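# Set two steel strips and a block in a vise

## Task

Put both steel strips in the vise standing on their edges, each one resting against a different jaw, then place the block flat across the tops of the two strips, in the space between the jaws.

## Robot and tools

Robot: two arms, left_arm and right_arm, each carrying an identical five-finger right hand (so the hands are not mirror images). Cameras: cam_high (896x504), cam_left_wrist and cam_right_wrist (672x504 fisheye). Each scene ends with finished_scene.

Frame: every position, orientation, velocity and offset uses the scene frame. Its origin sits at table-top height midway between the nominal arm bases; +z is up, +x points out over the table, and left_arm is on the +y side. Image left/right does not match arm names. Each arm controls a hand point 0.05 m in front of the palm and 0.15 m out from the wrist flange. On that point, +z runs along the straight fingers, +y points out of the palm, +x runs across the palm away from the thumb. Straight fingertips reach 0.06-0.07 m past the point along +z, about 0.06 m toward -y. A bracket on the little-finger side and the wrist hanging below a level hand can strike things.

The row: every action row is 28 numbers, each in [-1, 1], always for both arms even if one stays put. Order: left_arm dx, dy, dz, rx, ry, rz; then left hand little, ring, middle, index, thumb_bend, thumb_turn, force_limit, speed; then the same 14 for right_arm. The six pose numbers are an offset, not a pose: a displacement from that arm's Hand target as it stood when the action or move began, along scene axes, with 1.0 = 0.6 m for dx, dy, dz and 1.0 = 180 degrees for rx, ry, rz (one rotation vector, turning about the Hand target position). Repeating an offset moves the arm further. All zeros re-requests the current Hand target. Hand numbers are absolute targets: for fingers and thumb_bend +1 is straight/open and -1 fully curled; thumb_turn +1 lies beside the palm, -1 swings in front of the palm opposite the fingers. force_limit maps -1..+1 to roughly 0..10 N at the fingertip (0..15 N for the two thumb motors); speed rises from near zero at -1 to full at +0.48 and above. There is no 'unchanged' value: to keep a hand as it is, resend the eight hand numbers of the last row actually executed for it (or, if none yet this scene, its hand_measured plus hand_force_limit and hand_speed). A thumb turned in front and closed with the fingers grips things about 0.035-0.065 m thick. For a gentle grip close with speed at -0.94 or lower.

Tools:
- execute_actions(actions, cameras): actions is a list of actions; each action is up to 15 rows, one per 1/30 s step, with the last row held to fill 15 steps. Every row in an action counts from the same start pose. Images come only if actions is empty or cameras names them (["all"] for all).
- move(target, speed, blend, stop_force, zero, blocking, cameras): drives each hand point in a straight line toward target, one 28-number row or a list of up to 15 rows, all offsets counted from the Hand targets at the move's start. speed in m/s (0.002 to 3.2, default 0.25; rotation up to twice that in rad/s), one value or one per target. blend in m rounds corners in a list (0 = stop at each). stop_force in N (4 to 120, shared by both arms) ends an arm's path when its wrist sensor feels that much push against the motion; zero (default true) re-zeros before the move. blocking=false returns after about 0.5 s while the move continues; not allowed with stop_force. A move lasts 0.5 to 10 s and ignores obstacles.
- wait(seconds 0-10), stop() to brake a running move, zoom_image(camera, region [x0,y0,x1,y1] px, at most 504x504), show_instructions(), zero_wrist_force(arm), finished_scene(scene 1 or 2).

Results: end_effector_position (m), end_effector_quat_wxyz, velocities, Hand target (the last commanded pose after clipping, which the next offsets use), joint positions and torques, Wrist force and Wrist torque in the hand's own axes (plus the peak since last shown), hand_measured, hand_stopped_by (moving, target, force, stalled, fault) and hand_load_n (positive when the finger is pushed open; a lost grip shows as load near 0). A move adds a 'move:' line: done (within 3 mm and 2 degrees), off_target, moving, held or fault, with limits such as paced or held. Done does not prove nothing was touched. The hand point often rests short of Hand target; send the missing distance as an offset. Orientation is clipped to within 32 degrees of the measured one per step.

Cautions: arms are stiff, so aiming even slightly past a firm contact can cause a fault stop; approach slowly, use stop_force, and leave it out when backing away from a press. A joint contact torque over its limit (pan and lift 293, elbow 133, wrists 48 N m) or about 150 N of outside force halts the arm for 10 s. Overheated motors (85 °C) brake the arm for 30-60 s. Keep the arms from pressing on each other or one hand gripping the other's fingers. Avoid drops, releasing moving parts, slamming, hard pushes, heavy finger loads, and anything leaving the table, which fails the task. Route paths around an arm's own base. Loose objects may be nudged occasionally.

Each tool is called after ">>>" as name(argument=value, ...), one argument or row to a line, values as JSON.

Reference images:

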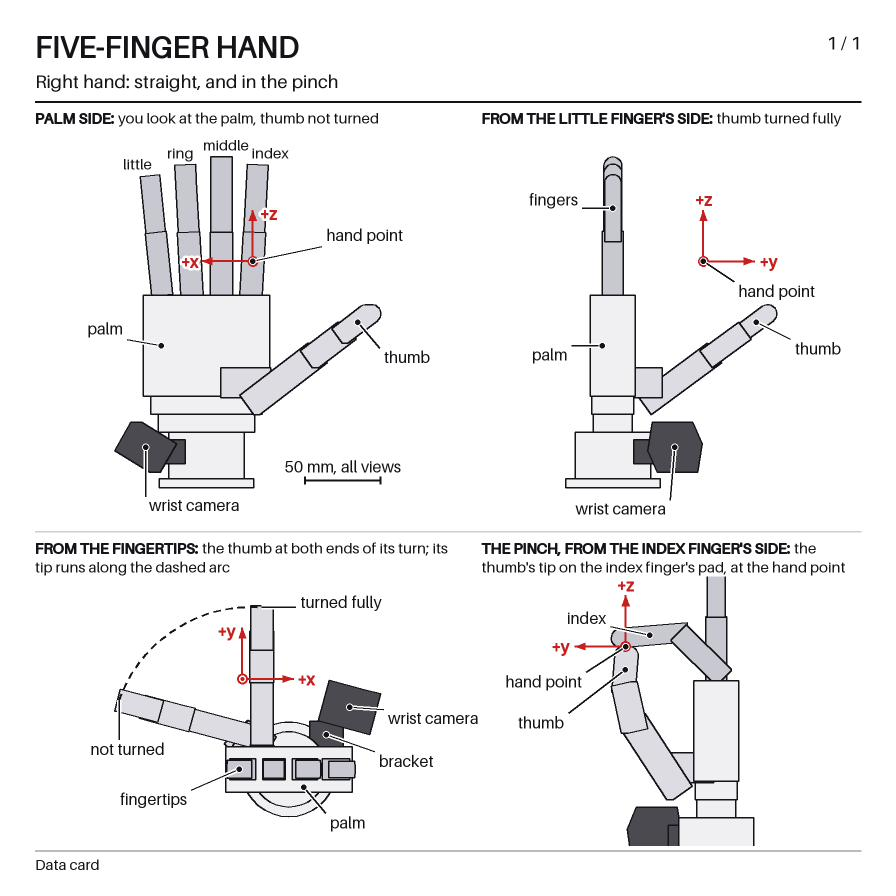

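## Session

>>> execute_actions(
  actions=[],
)

Scene clock: 0.00 s.
left_arm: end_effector_position=(-0.1785, +1.0117, +0.7526) hand_measured=(+1.000, +1.000, +1.000, +1.000, +1.000, +1.000) hand_load_n=(+0.0, +0.0, +0.0, +0.0, +0.0, +0.0) hand_stopped_by=(target, target, target, target, target, target) hand_force_limit=0.00 hand_speed=-0.80 end_effector_quat_wxyz=(-0.080, +0.711, -0.698, +0.007) | right_arm: end_effector_position=(+0.0901, -1.1207, +0.6392) hand_measured=(+1.000, +1.000, +1.000, +1.000, +1.000, +1.000) hand_load_n=(+0.0, +0.0, +0.0, +0.0, +0.0, +0.0) hand_stopped_by=(target, target, target, target, target, target) hand_force_limit=0.00 hand_speed=-0.80 end_effector_quat_wxyz=(-0.065, +0.660, +0.748, +0.004)
Joint positions: left_arm=[1.368 -1.607 1.33 1.725 1.673 -1.765] | right_arm=[-1.686 -1.612 1.571 1.693 1.673 -1.799]
Joint velocities: within noise
Joint torques (N m): no reading
Motor temperatures (°C): left_arm=[31 31 32 35 36 33] | right_arm=[31 32 28 38 36 38]
Wrist force (N): no reading
Wrist torque (N m): no reading
Wrist force, peak (N): no reading
Hand target: left_arm -0.1785, +1.0117, +0.7526; -0.080, +0.711, -0.698, +0.007 | right_arm +0.0901, -1.1207, +0.6392; -0.065, +0.660, +0.748, +0.004

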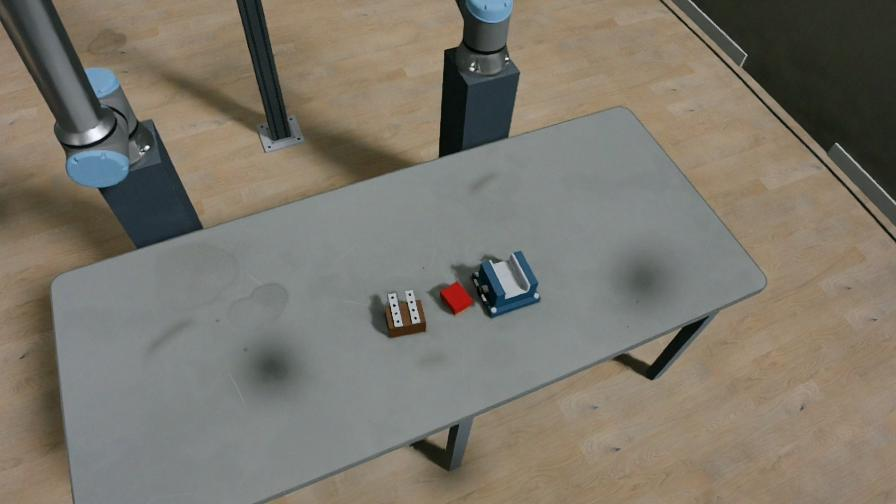

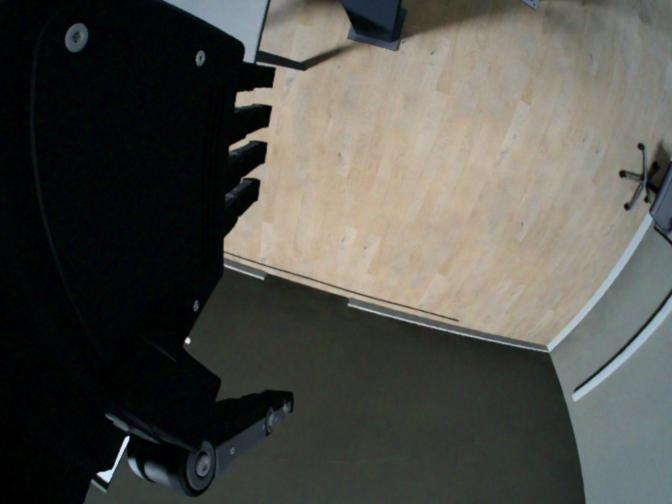

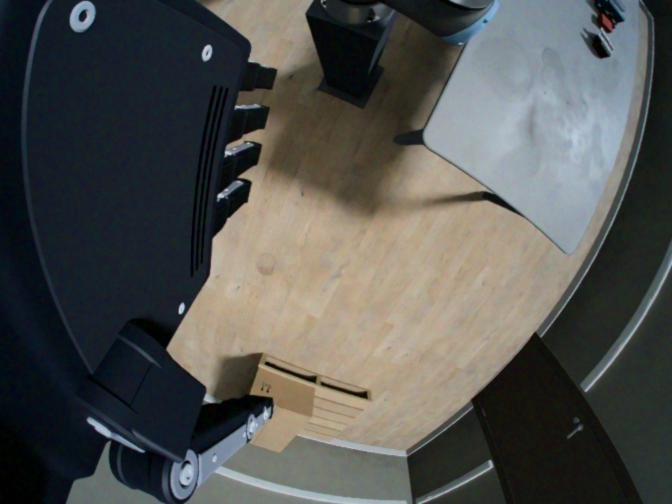

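>>> zoom_image(
  camera="cam_high",
  region=[470, 240, 550, 320],
)

>>> zoom_image(
  camera="cam_high",
  region=[370, 270, 480, 350],
)

>>> zoom_image(
  camera="cam_high",
  region=[378, 284, 430, 340],
)

Scaled by 6.300.

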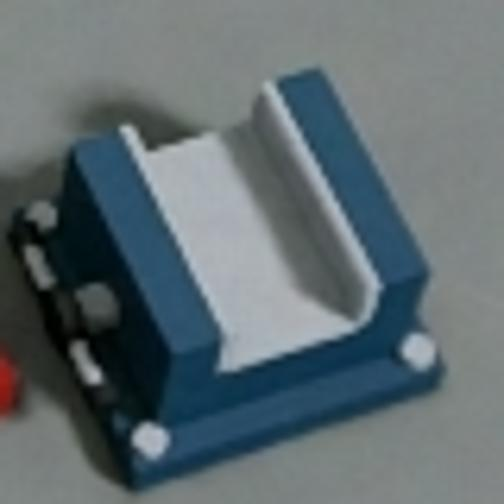

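Scaled by 4.582.

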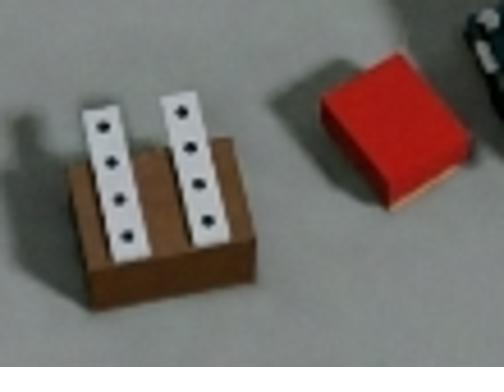

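Scaled by 9.000.

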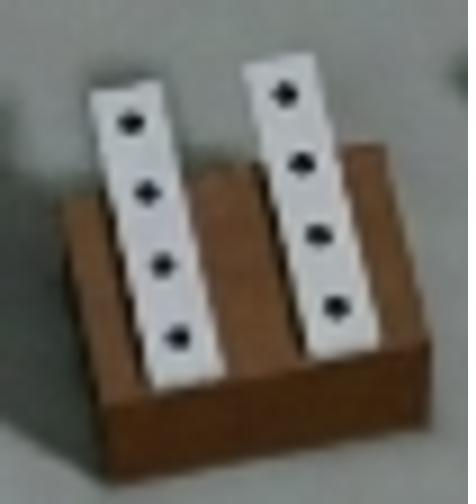

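>>> zoom_image(
  camera="cam_high",
  region=[484, 248, 524, 288],
)

>>> zoom_image(
  camera="cam_high",
  region=[495, 265, 540, 310],
)

Scaled by 12.600.

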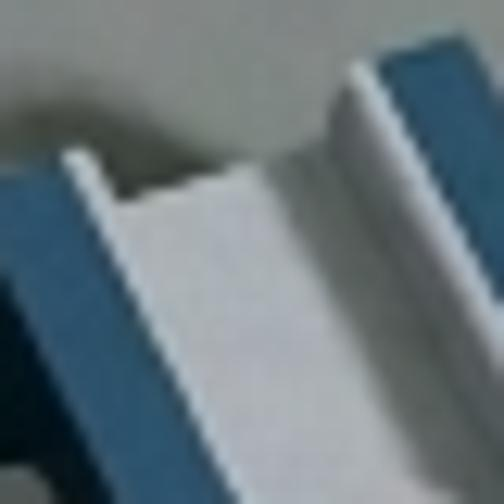

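Scaled by 11.200.

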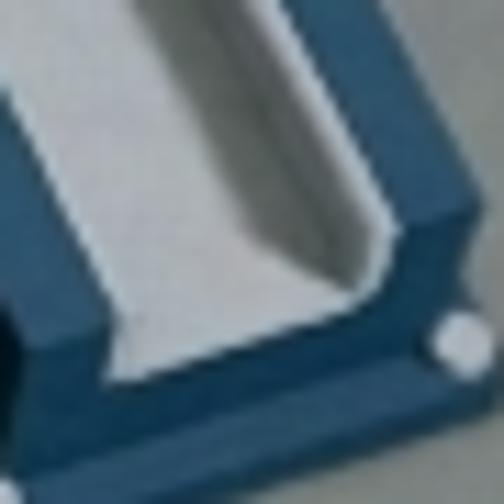

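>>> move(
  target=[0.2, -0.02, -0.1, 0.0, 0.0, 0.0, 1, 1, 1, 1, 1, 1, 0, -0.8, 0.6, 0.668, -0.065, -0.0335, -0.0248, -0.0951, 0, 0, -0.14, -0.14, 0.5, -1, 0, 0.3],
  speed=0.4,
)

>>> move(
  target=[0.67, -0.16, -0.2, 0.0606, -0.0279, -0.4736, 1, 1, 1, 1, 1, 1, 0, -0.8, 0.25, 0.85, -0.2, 0, 0, 0, 0, 0, -0.14, -0.14, 0.5, -1, 0, 0.3],
  speed=0.4,
  cameras=["all"],
)

Scene clock: 11.07 s.
left_arm: end_effector_position=(-0.0585, +0.9997, +0.6926) hand_measured=(+1.000, +1.000, +1.000, +1.000, +1.000, +1.000) hand_load_n=(+0.0, +0.0, +0.0, +0.0, +0.0, +0.0) hand_stopped_by=(target, target, target, target, target, target) hand_force_limit=0.00 hand_speed=-0.80 end_effector_quat_wxyz=(-0.080, +0.711, -0.698, +0.007) | right_arm: end_effector_position=(+0.4500, -0.7199, +0.6002) hand_measured=(+0.000, +0.000, -0.140, -0.140, +0.500, -1.000) hand_load_n=(+0.0, +0.0, +0.0, +0.0, +0.0, +0.0) hand_stopped_by=(target, target, target, target, target, target) hand_force_limit=0.00 hand_speed=0.30 end_effector_quat_wxyz=(+0.000, +0.766, +0.643, +0.000)
Joint positions: left_arm=[1.069 -1.67 1.491 1.602 1.633 -2.062] | right_arm=[-0.384 -1.592 1.613 1.55 1.571 -0.202]
Joint torques (N m): left_arm=[-13.52 -45.4 -23.94 0.89 -1.8 -1.55] | right_arm=[7.31 -27.6 -51.6 7.33 1.94 1.89]
Wrist force (N): left_arm=[0.4 0.3 -0.1] | right_arm=[-0.6 0.1 0.7]
Wrist torque (N m): left_arm=[0.07 -0.07 0.14] | right_arm=[0.02 0.10 -0.08]
Wrist force, peak (N): left_arm=[-0.2 1.1 -0.3] | right_arm=[-1.3 -1.8 0.1]
Hand target: left_arm -0.0585, +0.9997, +0.6926; -0.080, +0.711, -0.698, +0.007 | right_arm +0.4501, -0.7199, +0.6002; +0.000, +0.766, +0.643, +0.000
Off the commanded pose: left_arm 0.000 m, 0 deg | right_arm 0.000 m, 0 deg.
move: done

Scene clock: 13.60 s.
left_arm: end_effector_position=(+0.3435, +0.9037, +0.5726) hand_measured=(+1.000, +1.000, +1.000, +1.000, +1.000, +1.000) hand_load_n=(+0.0, +0.0, +0.0, +0.5, +0.0, +0.0) hand_stopped_by=(target, target, target, target, target, target) hand_force_limit=0.00 hand_speed=-0.80 end_effector_quat_wxyz=(+0.143, -0.041, +0.989, -0.027) | right_arm: end_effector_position=(+0.6000, -0.2099, +0.4802) hand_measured=(+0.000, +0.000, -0.140, -0.140, +0.500, -1.000) hand_load_n=(+0.0, +0.0, +0.0, +0.0, +0.0, +0.0) hand_stopped_by=(target, target, target, target, target, target) hand_force_limit=0.00 hand_speed=0.30 end_effector_quat_wxyz=(+0.000, +0.766, +0.643, +0.000)
Joint positions: left_arm=[0.409 -1.653 1.697 1.283 1.731 -1.23] | right_arm=[0.461 -0.992 1.049 1.515 1.571 0.644]
Joint torques (N m): left_arm=[-11.06 -25.13 -48.72 0.93 1.84 2.7] | right_arm=[6.33 -72.34 -52.46 6.83 2.66 2.67]
Wrist force (N): left_arm=[0.2 0.0 0.0] | right_arm=[0.0 -0.6 0.4]
Wrist torque (N m): left_arm=[0.00 -0.06 -0.18] | right_arm=[-0.07 0.03 -0.07]
Wrist force, peak (N): left_arm=[-0.2 1.2 -0.8] | right_arm=[-2.6 0.0 0.2]
Hand target: left_arm +0.3435, +0.9037, +0.5726; +0.143, -0.041, +0.989, -0.027 | right_arm +0.6001, -0.2099, +0.4802; +0.000, +0.766, +0.643, +0.000
Off the commanded pose: left_arm 0.000 m, 0 deg | right_arm 0.000 m, 0 deg.
move: done

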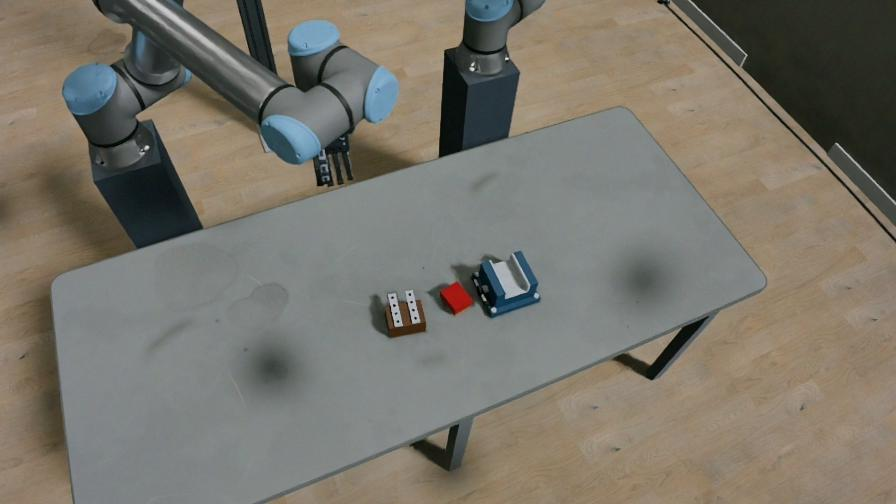

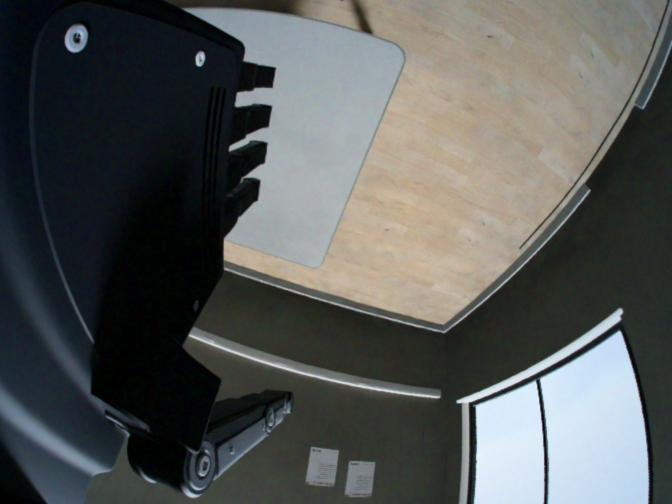

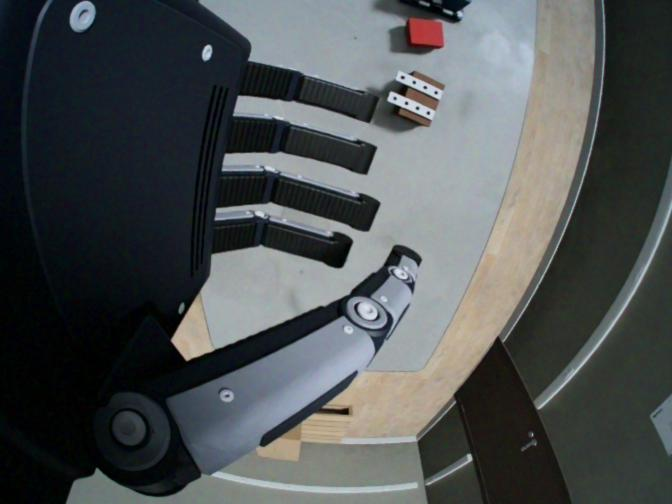

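>>> zoom_image(
  camera="cam_right_wrist",
  region=[370, 0, 490, 140],
)

Scaled by 3.600 from the camera's 672x504 image, which has a finer 960x720 frame.

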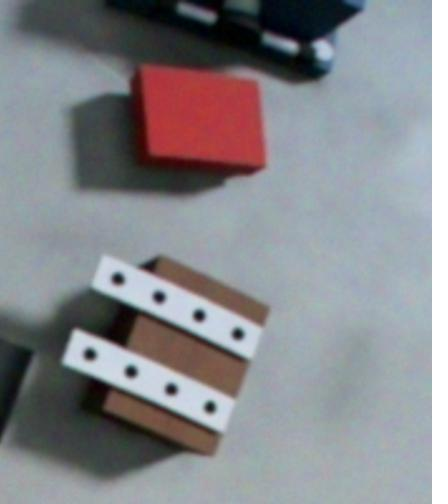

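>>> move(
  target=[0.3, -0.6, -0.15, 0, 0, 0, 1, 1, 1, 1, 1, 1, 0, -0.8, 0.018, 0.281, -0.5333, 0, 0, 0, 0, 0, -0.14, -0.14, 0.5, -1, 0, 0.3],
  speed=0.3,
  cameras=["cam_high", "cam_right_wrist"],
)

>>> zoom_image(
  camera="cam_right_wrist",
  region=[300, 100, 560, 310],
)

>>> zoom_image(
  camera="cam_high",
  region=[360, 250, 440, 340],
)

Scene clock: 18.50 s.
left_arm: end_effector_position=(+0.5234, +0.5437, +0.4826) hand_measured=(+1.000, +1.000, +1.000, +1.000, +1.000, +1.000) hand_load_n=(+0.0, +0.0, +0.0, +0.0, +0.0, +0.0) hand_stopped_by=(target, target, target, target, target, target) hand_force_limit=0.00 hand_speed=-0.80 end_effector_quat_wxyz=(+0.143, -0.041, +0.989, -0.027) | right_arm: end_effector_position=(+0.6109, -0.0413, +0.1603) hand_measured=(+0.000, +0.000, -0.140, -0.140, +0.500, -1.000) hand_load_n=(+0.0, +0.0, +0.0, +0.0, +0.0, +0.0) hand_stopped_by=(target, target, target, target, target, target) hand_force_limit=0.00 hand_speed=0.30 end_effector_quat_wxyz=(+0.000, +0.766, +0.643, +0.000)
Joint positions: left_arm=[-0.474 -1.582 1.781 1.093 1.487 -2.082] | right_arm=[0.624 -0.627 0.983 1.216 1.57 0.807]
Joint torques (N m): left_arm=[-11.13 -33.92 -48.02 0.63 -1.99 -1.37] | right_arm=[7.59 -94.25 -47.54 1.83 2.81 2.33]
Wrist force (N): left_arm=[0.1 0.6 0.0] | right_arm=[0.2 -0.3 1.2]
Wrist torque (N m): left_arm=[0.11 -0.04 0.13] | right_arm=[-0.12 -0.07 -0.04]
Wrist force, peak (N): left_arm=[0.7 1.7 -0.9] | right_arm=[0.6 -0.9 3.2]
Hand target: left_arm +0.5235, +0.5437, +0.4826; +0.143, -0.041, +0.989, -0.027 | right_arm +0.6109, -0.0413, +0.1602; +0.000, +0.766, +0.643, +0.000
Off the commanded pose: left_arm 0.000 m, 0 deg | right_arm 0.000 m, 0 deg.
move: done
Images, in order (width x height): cam_high 896x504, cam_right_wrist 672x504.

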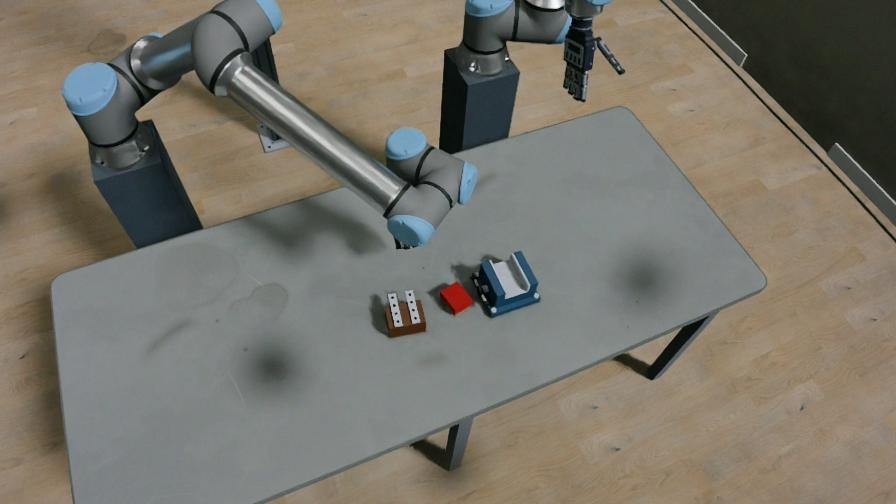

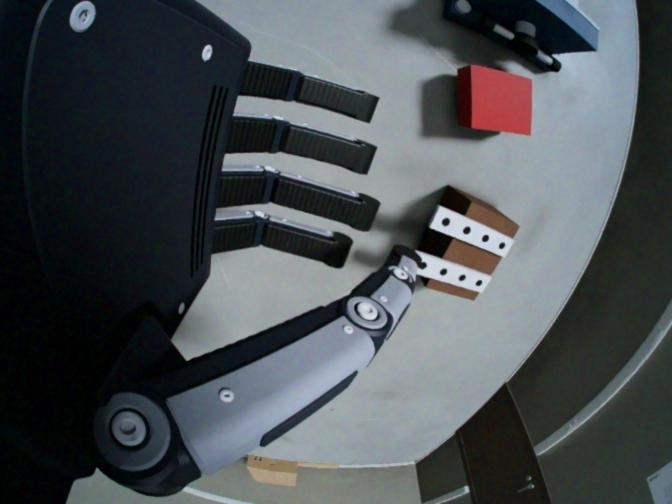

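Scaled by 1.938 from the camera's 672x504 image, which has a finer 960x720 frame.

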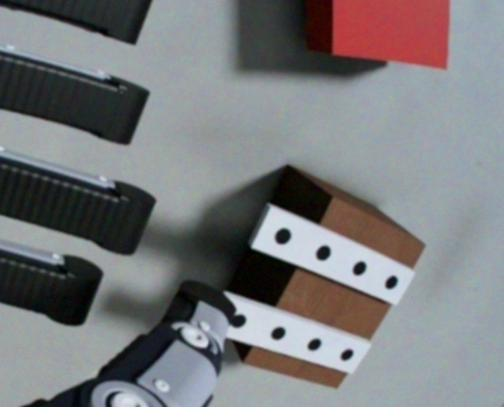

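Scaled by 5.600.

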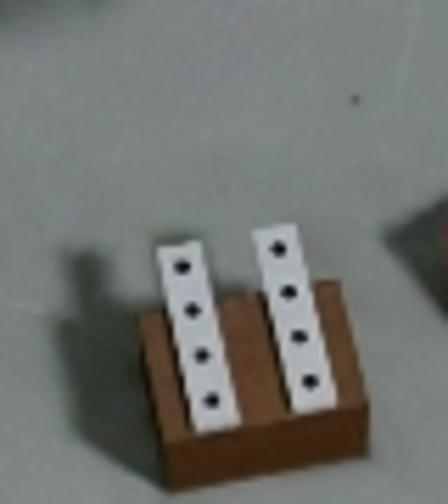

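>>> move(
  target=[
    [-0.12, 0, 0, 0, 0, 0, 1, 1, 1, 1, 1, 1, 0, -0.8, 0, 0, -0.16, 0, 0, 0, 0, -0.6, -0.6, -0.6, 0.5, -1, 0, 0.3],
    [-0.12, 0, 0, 0, 0, 0, 1, 1, 1, 1, 1, 1, 0, -0.8, 0, 0, -0.25, 0, 0, 0, 0, -0.6, -0.6, -0.6, 0.5, -1, 0, 0.3],
  ],
  speed=[0.15, 0.02],
  stop_force=4,
  cameras=["cam_right_wrist"],
)

Scene clock: 28.73 s.
left_arm: end_effector_position=(+0.4515, +0.5437, +0.4826) hand_measured=(+1.000, +1.000, +1.000, +1.000, +1.000, +1.000) hand_load_n=(+0.0, +0.0, +0.0, +0.0, +0.0, +0.0) hand_stopped_by=(target, target, target, target, target, target) hand_force_limit=0.00 hand_speed=-0.80 end_effector_quat_wxyz=(+0.143, -0.041, +0.989, -0.027) | right_arm: end_effector_position=(+0.6108, -0.0413, +0.0260) hand_measured=(+0.000, -0.600, -0.600, -0.600, +0.500, -1.000) hand_load_n=(-3.5, +0.0, +0.0, +0.0, +0.0, +0.0) hand_stopped_by=(target, target, target, target, target, target) hand_force_limit=0.00 hand_speed=0.30 end_effector_quat_wxyz=(+0.000, +0.766, +0.643, +0.000)
Joint positions: left_arm=[-0.558 -1.712 1.901 1.11 1.465 -2.163] | right_arm=[0.624 -0.519 1.025 1.065 1.571 0.807]
Joint torques (N m): left_arm=[-10.97 -40.72 -24.6 6.09 -2.22 -1.72] | right_arm=[0.8 -123.78 -42.13 6.93 -1.75 0.08]
Wrist force (N): left_arm=[0.0 0.0 0.0] | right_arm=[0.3 1.0 -1.8]
Wrist torque (N m): left_arm=[0.00 -0.01 0.13] | right_arm=[-0.05 0.09 -0.05]
Wrist force, peak (N): left_arm=[-1.1 -0.1 0.6] | right_arm=[0.4 -3.4 -8.3]
Hand target: left_arm +0.4515, +0.5437, +0.4826; +0.143, -0.041, +0.989, -0.027 | right_arm +0.6109, -0.0413, +0.0260; +0.000, +0.766, +0.643, +0.000 (not the last commanded pose)
Off the commanded pose: left_arm 0.000 m, 0 deg | right_arm 0.016 m, 0 deg.
move: contact (right_arm)
Images, in order (width x height): cam_right_wrist 672x504.

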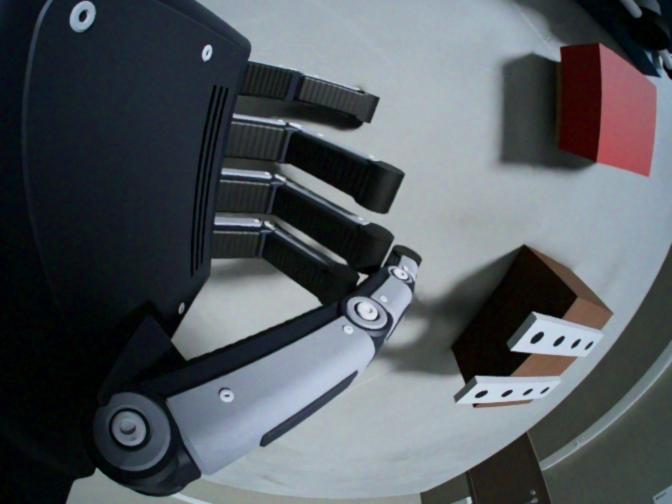

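>>> zoom_image(
  camera="cam_right_wrist",
  region=[430, 230, 630, 420],
)

Scaled by 2.520 from the camera's 672x504 image, which has a finer 960x720 frame.

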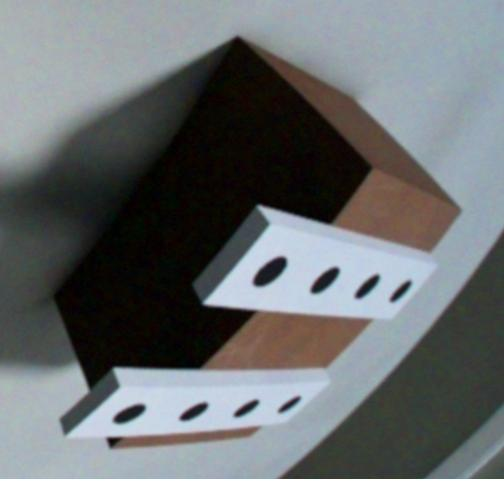

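>>> move(
  target=[0, 0, 0, 0, 0, 0, 1, 1, 1, 1, 1, 1, 0, -0.8, 0, 0, 0.05, 0, 0, 0, 0, 0, -0.14, -0.14, 0.5, -1, 0, 0.3],
  speed=0.1,
)

>>> move(
  target=[0, 0, 0, 0, 0, 0, 1, 1, 1, 1, 1, 1, 0, -0.8, 0.1231, -0.0217, 0, 0, 0, 0, 0, 0, -0.14, -0.14, 0.5, -1, 0, 0.3],
  speed=0.05,
  stop_force=4,
  cameras=["cam_right_wrist"],
)

>>> zoom_image(
  camera="cam_right_wrist",
  region=[320, 130, 580, 350],
)

Scene clock: 32.47 s.
left_arm: end_effector_position=(+0.4515, +0.5437, +0.4826) hand_measured=(+1.000, +1.000, +1.000, +1.000, +1.000, +1.000) hand_load_n=(+0.0, +0.0, +0.0, +0.0, +0.0, +0.0) hand_stopped_by=(target, target, target, target, target, target) hand_force_limit=0.00 hand_speed=-0.80 end_effector_quat_wxyz=(+0.143, -0.041, +0.989, -0.027) | right_arm: end_effector_position=(+0.6108, -0.0413, +0.0559) hand_measured=(+0.000, +0.000, -0.140, -0.140, +0.500, -1.000) hand_load_n=(+0.0, +0.0, +0.0, +0.0, +0.0, +0.0) hand_stopped_by=(target, target, target, target, target, target) hand_force_limit=0.00 hand_speed=0.30 end_effector_quat_wxyz=(+0.000, +0.766, +0.643, +0.000)
Joint positions: left_arm=[-0.558 -1.712 1.901 1.11 1.465 -2.163] | right_arm=[0.624 -0.546 1.021 1.096 1.571 0.807]
Joint torques (N m): left_arm=[-10.49 -40.24 -24.54 5.99 -2.24 -1.53] | right_arm=[-1.64 -123.54 -45.88 7.02 -1.36 1.3]
Wrist force (N): left_arm=[-0.1 0.2 0.2] | right_arm=[-0.3 -0.4 1.2]
Wrist torque (N m): left_arm=[0.03 0.01 0.12] | right_arm=[-0.11 -0.05 -0.16]
Wrist force, peak (N): left_arm=[-0.4 0.0 0.6] | right_arm=[0.1 0.5 -2.4]
Hand target: left_arm +0.4515, +0.5437, +0.4826; +0.143, -0.041, +0.989, -0.027 | right_arm +0.6109, -0.0413, +0.0560; +0.000, +0.766, +0.643, +0.000
Off the commanded pose: left_arm 0.000 m, 0 deg | right_arm 0.000 m, 0 deg.
move: done

Scene clock: 34.87 s.
left_arm: end_effector_position=(+0.4515, +0.5437, +0.4826) hand_measured=(+1.000, +1.000, +1.000, +1.000, +1.000, +1.000) hand_load_n=(+0.0, +0.0, +0.0, +0.0, +0.0, +0.0) hand_stopped_by=(target, target, target, target, target, target) hand_force_limit=0.00 hand_speed=-0.80 end_effector_quat_wxyz=(+0.143, -0.041, +0.989, -0.027) | right_arm: end_effector_position=(+0.6847, -0.0543, +0.0560) hand_measured=(+0.000, +0.000, -0.140, -0.140, +0.500, -1.000) hand_load_n=(+0.0, +0.0, +0.0, +0.0, +0.0, +0.0) hand_stopped_by=(target, target, target, target, target, target) hand_force_limit=0.00 hand_speed=0.30 end_effector_quat_wxyz=(+0.000, +0.766, +0.643, +0.000)
Joint positions: left_arm=[-0.558 -1.712 1.901 1.11 1.465 -2.163] | right_arm=[0.568 -0.466 0.859 1.179 1.571 0.75]
Joint torques (N m): left_arm=[-10.77 -40.17 -24.95 6.19 -2.21 -1.42] | right_arm=[-10.57 -101.12 -47.48 7.13 1.93 -2.78]
Wrist force (N): left_arm=[-0.3 0.1 0.2] | right_arm=[-0.2 -0.4 0.9]
Wrist torque (N m): left_arm=[-0.01 0.03 0.11] | right_arm=[-0.08 0.09 0.24]
Wrist force, peak (N): left_arm=[-0.7 0.1 -0.1] | right_arm=[-0.4 -0.7 1.6]
Hand target: left_arm +0.4515, +0.5437, +0.4826; +0.143, -0.041, +0.989, -0.027 | right_arm +0.6847, -0.0543, +0.0560; +0.000, +0.766, +0.643, +0.000
Off the commanded pose: left_arm 0.000 m, 0 deg | right_arm 0.000 m, 0 deg.
move: done
Images, in order (width x height): cam_right_wrist 672x504.

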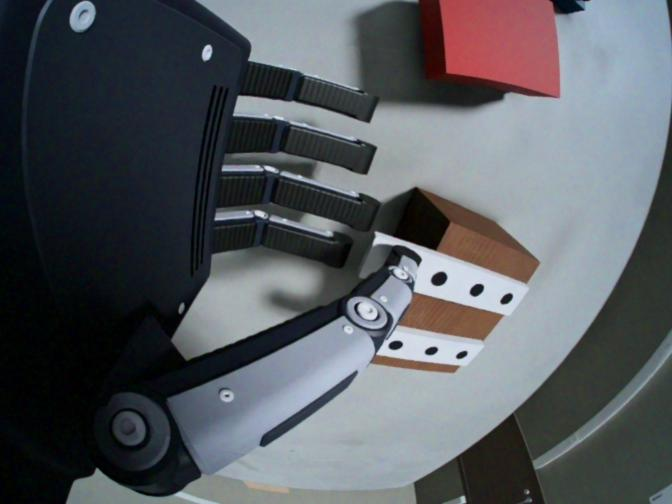

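Scaled by 1.938 from the camera's 672x504 image, which has a finer 960x720 frame.

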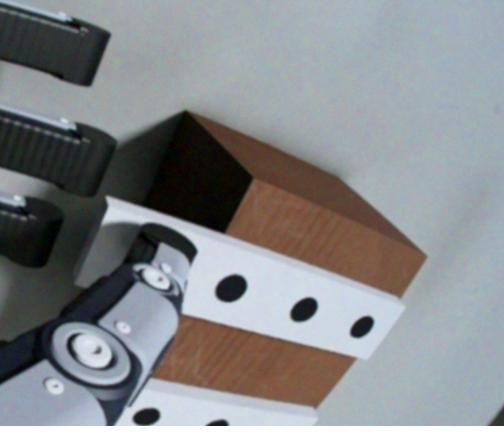

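>>> move(
  target=[0, 0, 0, 0, 0, 0, 1, 1, 1, 1, 1, 1, 0, -0.8, 0.0435, -0.0077, 0, 0, 0, 0, 0, 0, -0.14, -0.14, 0.5, -1, 0, 0.3],
  speed=0.03,
  stop_force=4,
  cameras=["cam_right_wrist", "cam_high"],
)

>>> zoom_image(
  camera="cam_right_wrist",
  region=[320, 150, 520, 320],
)

>>> zoom_image(
  camera="cam_high",
  region=[360, 250, 440, 340],
)

Scene clock: 41.40 s.
left_arm: end_effector_position=(+0.4515, +0.5437, +0.4826) hand_measured=(+1.000, +1.000, +1.000, +1.000, +1.000, +1.000) hand_load_n=(+0.0, +0.0, +0.0, +0.0, +0.0, +0.0) hand_stopped_by=(target, target, target, target, target, target) hand_force_limit=0.00 hand_speed=-0.80 end_effector_quat_wxyz=(+0.143, -0.041, +0.989, -0.027) | right_arm: end_effector_position=(+0.7108, -0.0589, +0.0560) hand_measured=(+0.000, +0.000, -0.140, -0.140, +0.500, -1.000) hand_load_n=(+0.0, +0.0, +0.0, +0.0, +0.0, +0.0) hand_stopped_by=(target, target, target, target, target, target) hand_force_limit=0.00 hand_speed=0.30 end_effector_quat_wxyz=(+0.000, +0.766, +0.643, +0.000)
Joint positions: left_arm=[-0.558 -1.712 1.901 1.11 1.465 -2.163] | right_arm=[0.549 -0.432 0.79 1.214 1.571 0.732]
Joint torques (N m): left_arm=[-10.59 -41.88 -25.56 6.12 -2.22 -1.63] | right_arm=[-12.94 -105.7 -48 6.92 2.05 -2.65]
Wrist force (N): left_arm=[-0.7 0.0 0.2] | right_arm=[-0.4 -0.2 0.9]
Wrist torque (N m): left_arm=[-0.02 0.09 0.09] | right_arm=[-0.06 0.11 0.20]
Wrist force, peak (N): left_arm=[-0.5 0.6 0.2] | right_arm=[-0.8 -0.3 1.4]
Hand target: left_arm +0.4515, +0.5437, +0.4826; +0.143, -0.041, +0.989, -0.027 | right_arm +0.7108, -0.0589, +0.0560; +0.000, +0.766, +0.643, +0.000
Off the commanded pose: left_arm 0.000 m, 0 deg | right_arm 0.000 m, 0 deg.
move: done
Images, in order (width x height): cam_high 896x504, cam_right_wrist 672x504.

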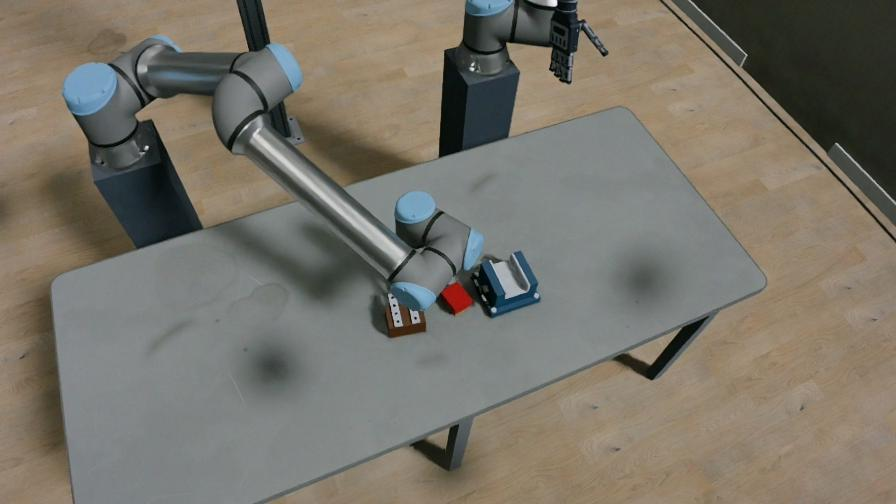

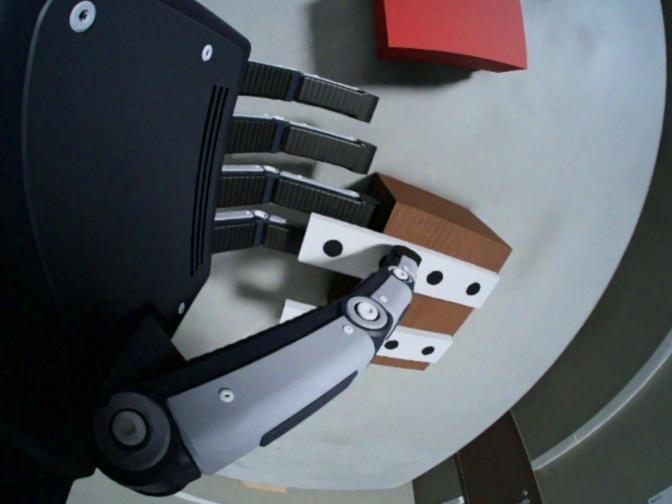

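Scaled by 2.520 from the camera's 672x504 image, which has a finer 960x720 frame.

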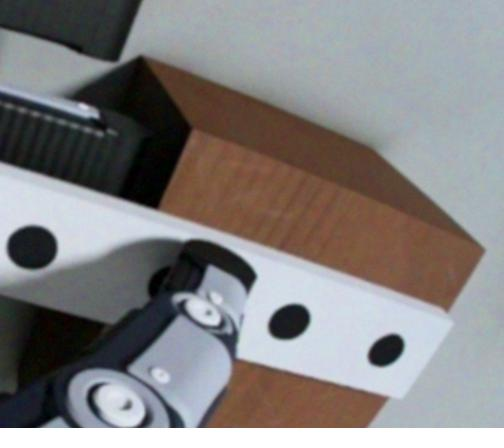

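Scaled by 5.600.

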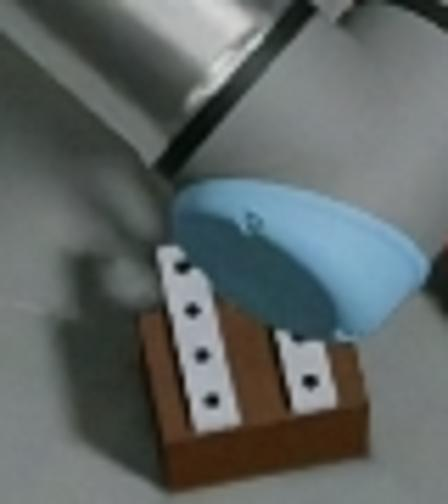

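>>> move(
  target=[
    [0, 0, 0, 0, 0, 0, 1, 1, 1, 1, 1, 1, 0, -0.8, -0.0033, 0.0006, 0, 0, 0, 0, 0, 0, -0.14, -0.14, 0.5, -1, 0, 0.3],
    [0, 0, 0, 0, 0, 0, 1, 1, 1, 1, 1, 1, 0, -0.8, -0.0033, 0.0006, 0.0067, 0, 0, 0, 0, 0, -0.14, -0.14, 0.5, -1, 0, 0.3],
  ],
  speed=0.02,
)

>>> move(
  target=[0, 0, 0, 0, 0, 0, 1, 1, 1, 1, 1, 1, 0, -0.8, 0, 0, 0, 0, 0, 0, 0, 0, -0.14, -0.14, -0.45, -1, 0.2, -0.72],
  cameras=["cam_right_wrist"],
)

>>> zoom_image(
  camera="cam_right_wrist",
  region=[280, 150, 520, 350],
)

Scene clock: 43.53 s.
left_arm: end_effector_position=(+0.4515, +0.5437, +0.4826) hand_measured=(+1.000, +1.000, +1.000, +1.000, +1.000, +1.000) hand_load_n=(+0.0, +0.0, +0.0, +0.0, -0.5, +0.0) hand_stopped_by=(target, target, target, target, target, target) hand_force_limit=0.00 hand_speed=-0.80 end_effector_quat_wxyz=(+0.143, -0.041, +0.989, -0.027) | right_arm: end_effector_position=(+0.7088, -0.0586, +0.0599) hand_measured=(+0.000, +0.000, -0.140, -0.140, +0.500, -1.000) hand_load_n=(+0.0, +0.0, +0.0, +0.0, +0.0, +0.0) hand_stopped_by=(target, target, target, target, target, target) hand_force_limit=0.00 hand_speed=0.30 end_effector_quat_wxyz=(+0.000, +0.766, +0.643, +0.000)
Joint positions: left_arm=[-0.558 -1.712 1.901 1.11 1.465 -2.163] | right_arm=[0.551 -0.438 0.795 1.215 1.571 0.733]
Joint torques (N m): left_arm=[-12.13 -40.44 -25.02 6.17 -1.99 -1.51] | right_arm=[9.15 -136.4 -47.4 7.29 2.32 2.49]
Wrist force (N): left_arm=[0.0 0.1 0.5] | right_arm=[-0.5 -0.3 0.9]
Wrist torque (N m): left_arm=[-0.02 -0.02 0.13] | right_arm=[-0.05 0.13 -0.09]
Wrist force, peak (N): left_arm=[-0.6 0.1 0.1] | right_arm=[-0.5 -0.6 1.4]
Hand target: left_arm +0.4515, +0.5437, +0.4826; +0.143, -0.041, +0.989, -0.027 | right_arm +0.7088, -0.0586, +0.0600; +0.000, +0.766, +0.643, +0.000
Off the commanded pose: left_arm 0.000 m, 0 deg | right_arm 0.000 m, 0 deg.
move: done

Scene clock: 45.00 s.
left_arm: end_effector_position=(+0.4515, +0.5437, +0.4826) hand_measured=(+1.000, +1.000, +1.000, +1.000, +1.000, +1.000) hand_load_n=(+0.0, +0.0, +0.0, +0.0, +0.0, +0.0) hand_stopped_by=(target, target, target, target, target, target) hand_force_limit=0.00 hand_speed=-0.80 end_effector_quat_wxyz=(+0.143, -0.041, +0.989, -0.027) | right_arm: end_effector_position=(+0.7089, -0.0585, +0.0601) hand_measured=(+0.000, +0.000, -0.140, -0.140, +0.030, -1.000) hand_load_n=(+0.0, +0.0, +2.5, +3.0, +8.5, +0.0) hand_stopped_by=(target, target, target, target, force, target) hand_force_limit=0.20 hand_speed=-0.72 end_effector_quat_wxyz=(+0.000, +0.766, +0.643, +0.000)
Joint positions: left_arm=[-0.558 -1.712 1.901 1.11 1.465 -2.163] | right_arm=[0.551 -0.438 0.794 1.215 1.571 0.733]
Joint torques (N m): left_arm=[-8.92 -41.34 -25.15 6.07 -2.17 -1.63] | right_arm=[7.52 -123.87 -41.85 6.71 1.15 2.14]
Wrist force (N): left_arm=[-0.5 0.3 0.0] | right_arm=[-1.1 0.6 -4.7]
Wrist torque (N m): left_arm=[0.05 0.07 0.11] | right_arm=[-0.16 0.26 -0.08]
Wrist force, peak (N): left_arm=[-0.6 -0.1 -0.4] | right_arm=[-1.1 0.6 -4.7]
Hand target: left_arm +0.4515, +0.5437, +0.4826; +0.143, -0.041, +0.989, -0.027 | right_arm +0.7088, -0.0586, +0.0600; +0.000, +0.766, +0.643, +0.000
Off the commanded pose: left_arm 0.000 m, 0 deg | right_arm 0.000 m, 0 deg.
move: done
Images, in order (width x height): cam_right_wrist 672x504.

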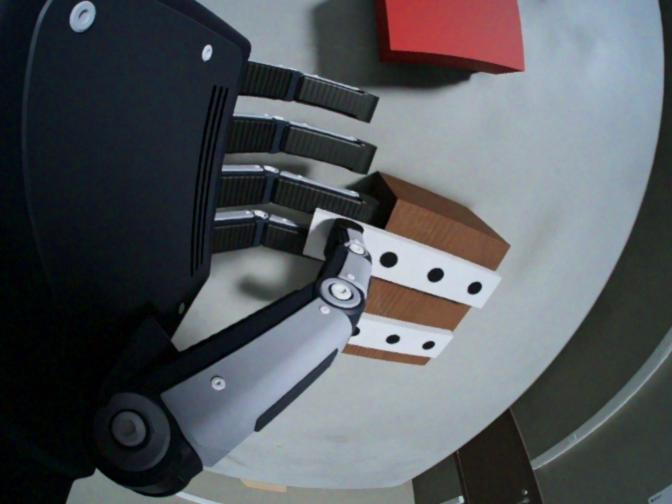

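Scaled by 2.100 from the camera's 672x504 image, which has a finer 960x720 frame.

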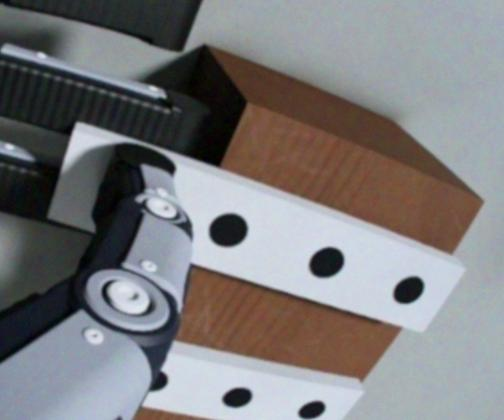

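>>> move(
  target=[0, 0, 0, 0, 0, 0, 1, 1, 1, 1, 1, 1, 0, -0.8, 0, 0, 0.02, 0, 0, 0, 0, 0, -0.14, -0.14, -0.45, -1, 0.2, -0.72],
  speed=0.02,
  cameras=["cam_right_wrist"],
)

>>> zoom_image(
  camera="cam_right_wrist",
  region=[280, 150, 520, 350],
)

Scene clock: 46.57 s.
left_arm: end_effector_position=(+0.4515, +0.5437, +0.4826) hand_measured=(+1.000, +1.000, +1.000, +1.000, +1.000, +1.000) hand_load_n=(+0.0, +0.0, +0.0, +0.0, -0.5, +0.0) hand_stopped_by=(target, target, target, target, target, target) hand_force_limit=0.00 hand_speed=-0.80 end_effector_quat_wxyz=(+0.143, -0.041, +0.989, -0.027) | right_arm: end_effector_position=(+0.7088, -0.0586, +0.0719) hand_measured=(+0.000, +0.000, -0.140, -0.140, +0.028, -1.000) hand_load_n=(+0.0, +0.0, +2.0, +1.0, +2.0, +0.0) hand_stopped_by=(target, target, target, target, force, target) hand_force_limit=0.20 hand_speed=-0.72 end_effector_quat_wxyz=(+0.000, +0.766, +0.643, +0.000)
Joint positions: left_arm=[-0.558 -1.712 1.901 1.11 1.465 -2.163] | right_arm=[0.551 -0.447 0.791 1.228 1.571 0.733]
Joint torques (N m): left_arm=[-10.54 -40.46 -25.44 6.01 -1.84 -1.54] | right_arm=[7.82 -132.84 -48.69 7.26 -2.18 2.23]
Wrist force (N): left_arm=[0.0 -0.1 -0.3] | right_arm=[-0.6 -0.5 2.1]
Wrist torque (N m): left_arm=[0.00 0.01 0.11] | right_arm=[-0.10 0.11 -0.12]
Wrist force, peak (N): left_arm=[-0.5 0.5 0.2] | right_arm=[-1.0 0.8 -4.9]
Hand target: left_arm +0.4515, +0.5437, +0.4826; +0.143, -0.041, +0.989, -0.027 | right_arm +0.7088, -0.0586, +0.0720; +0.000, +0.766, +0.643, +0.000
Off the commanded pose: left_arm 0.000 m, 0 deg | right_arm 0.000 m, 0 deg.
move: done
Images, in order (width x height): cam_right_wrist 672x504.

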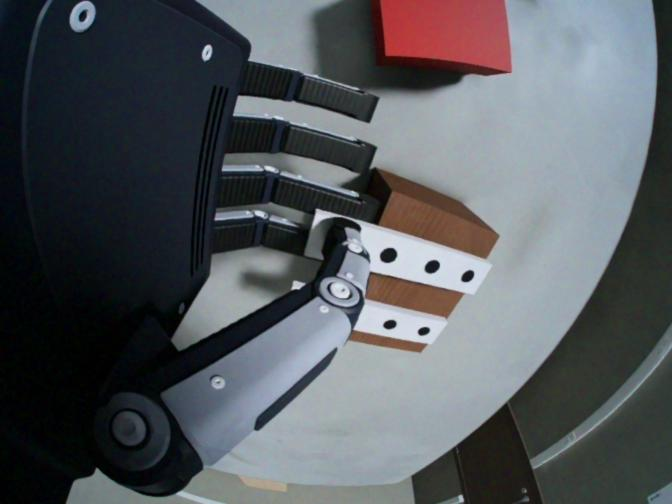

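Scaled by 2.100 from the camera's 672x504 image, which has a finer 960x720 frame.

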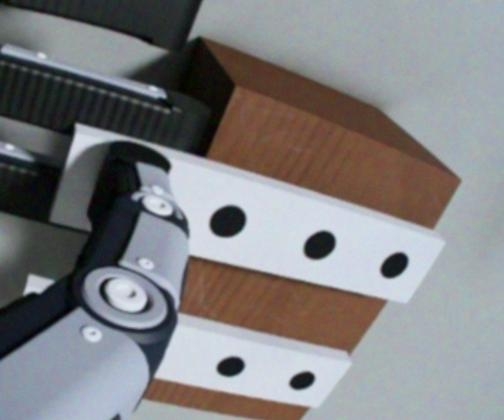

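>>> move(
  target=[0, 0, 0, 0, 0, 0, 1, 1, 1, 1, 1, 1, 0, -0.8, 0, 0, 0, 0, 0, 0, 0, 0, -0.14, -0.14, -0.5, -1, 0.2, -0.78],
  cameras=["cam_right_wrist"],
)

>>> zoom_image(
  camera="cam_right_wrist",
  region=[280, 150, 520, 350],
)

Scene clock: 47.60 s.
left_arm: end_effector_position=(+0.4515, +0.5437, +0.4826) hand_measured=(+1.000, +1.000, +1.000, +1.000, +1.000, +1.000) hand_load_n=(+0.0, +0.0, +0.0, +0.0, +0.0, +0.0) hand_stopped_by=(target, target, target, target, target, target) hand_force_limit=0.00 hand_speed=-0.80 end_effector_quat_wxyz=(+0.143, -0.041, +0.989, -0.027) | right_arm: end_effector_position=(+0.7088, -0.0586, +0.0720) hand_measured=(+0.000, +0.000, -0.140, -0.140, -0.070, -1.000) hand_load_n=(+0.0, +0.0, +6.5, +4.0, +8.0, +0.5) hand_stopped_by=(target, target, target, target, force, target) hand_force_limit=0.20 hand_speed=-0.78 end_effector_quat_wxyz=(+0.000, +0.766, +0.643, +0.000)
Joint positions: left_arm=[-0.558 -1.712 1.901 1.11 1.465 -2.163] | right_arm=[0.551 -0.447 0.791 1.228 1.571 0.733]
Joint torques (N m): left_arm=[-10.14 -40.62 -25.38 5.99 -1.9 -1.66] | right_arm=[5.58 -130.1 -48.49 6.75 -2.3 2.22]
Wrist force (N): left_arm=[-0.3 0.4 0.4] | right_arm=[-0.6 -0.5 1.5]
Wrist torque (N m): left_arm=[0.03 0.02 0.12] | right_arm=[-0.06 0.14 -0.12]
Wrist force, peak (N): left_arm=[-0.3 0.4 0.4] | right_arm=[-0.4 -0.5 2.1]
Hand target: left_arm +0.4515, +0.5437, +0.4826; +0.143, -0.041, +0.989, -0.027 | right_arm +0.7088, -0.0586, +0.0720; +0.000, +0.766, +0.643, +0.000
Off the commanded pose: left_arm 0.000 m, 0 deg | right_arm 0.000 m, 0 deg.
move: done
Images, in order (width x height): cam_right_wrist 672x504.

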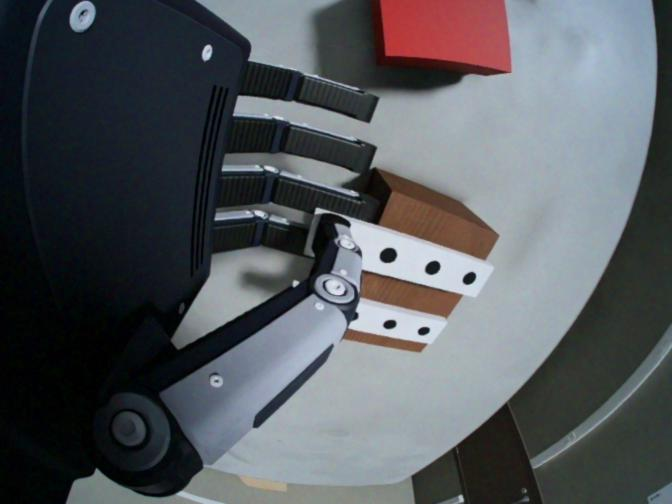

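Scaled by 2.100 from the camera's 672x504 image, which has a finer 960x720 frame.

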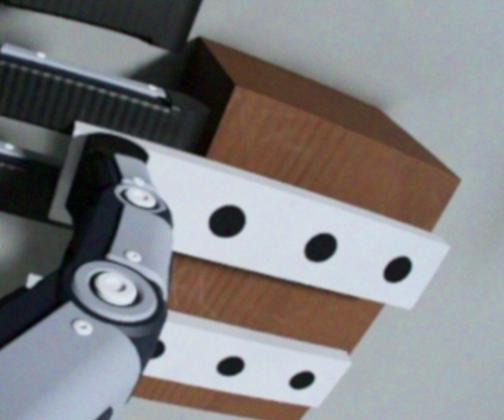

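>>> move(
  target=[0, 0, 0, 0, 0, 0, 1, 1, 1, 1, 1, 1, 0, -0.8, -0.02, 0, 0.28, 0, 0, 0, 0, 0, -0.14, -0.14, -0.5, -1, 0.2, -0.78],
  speed=0.1,
  cameras=["cam_right_wrist"],
)

>>> zoom_image(
  camera="cam_right_wrist",
  region=[280, 150, 520, 350],
)

Scene clock: 50.37 s.
left_arm: end_effector_position=(+0.4515, +0.5437, +0.4826) hand_measured=(+1.000, +1.000, +1.000, +1.000, +1.000, +1.000) hand_load_n=(+0.0, +0.0, +0.0, +0.0, +0.0, +0.0) hand_stopped_by=(target, target, target, target, target, target) hand_force_limit=0.00 hand_speed=-0.80 end_effector_quat_wxyz=(+0.143, -0.041, +0.989, -0.027) | right_arm: end_effector_position=(+0.6968, -0.0586, +0.2399) hand_measured=(+0.000, +0.000, -0.140, -0.140, -0.070, -1.000) hand_load_n=(+0.0, +0.0, +6.5, +4.0, +8.0, +0.5) hand_stopped_by=(target, target, target, target, force, target) hand_force_limit=0.20 hand_speed=-0.78 end_effector_quat_wxyz=(+0.000, +0.766, +0.643, +0.000)
Joint positions: left_arm=[-0.558 -1.712 1.901 1.11 1.465 -2.163] | right_arm=[0.557 -0.567 0.723 1.416 1.571 0.74]
Joint torques (N m): left_arm=[-8.44 -41.12 -25.5 5.87 -1.93 -1.4] | right_arm=[5.05 -129.73 -51.75 7.12 -1.8 2.47]
Wrist force (N): left_arm=[-0.3 0.1 0.0] | right_arm=[-0.6 0.3 1.3]
Wrist torque (N m): left_arm=[0.02 0.05 0.11] | right_arm=[-0.02 0.11 -0.11]
Wrist force, peak (N): left_arm=[-0.7 0.1 0.1] | right_arm=[-0.4 0.0 2.8]
Hand target: left_arm +0.4515, +0.5437, +0.4826; +0.143, -0.041, +0.989, -0.027 | right_arm +0.6968, -0.0586, +0.2400; +0.000, +0.766, +0.643, +0.000
Off the commanded pose: left_arm 0.000 m, 0 deg | right_arm 0.000 m, 0 deg.
move: done
Images, in order (width x height): cam_right_wrist 672x504.

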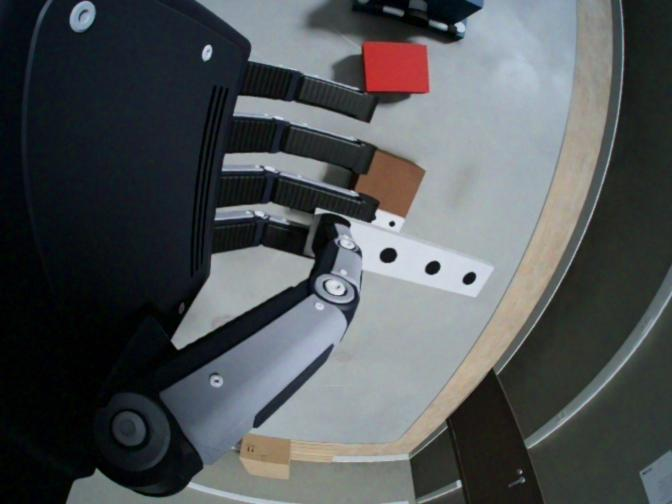

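Scaled by 2.100 from the camera's 672x504 image, which has a finer 960x720 frame.

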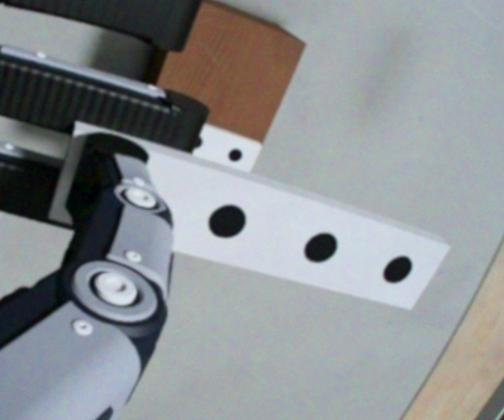

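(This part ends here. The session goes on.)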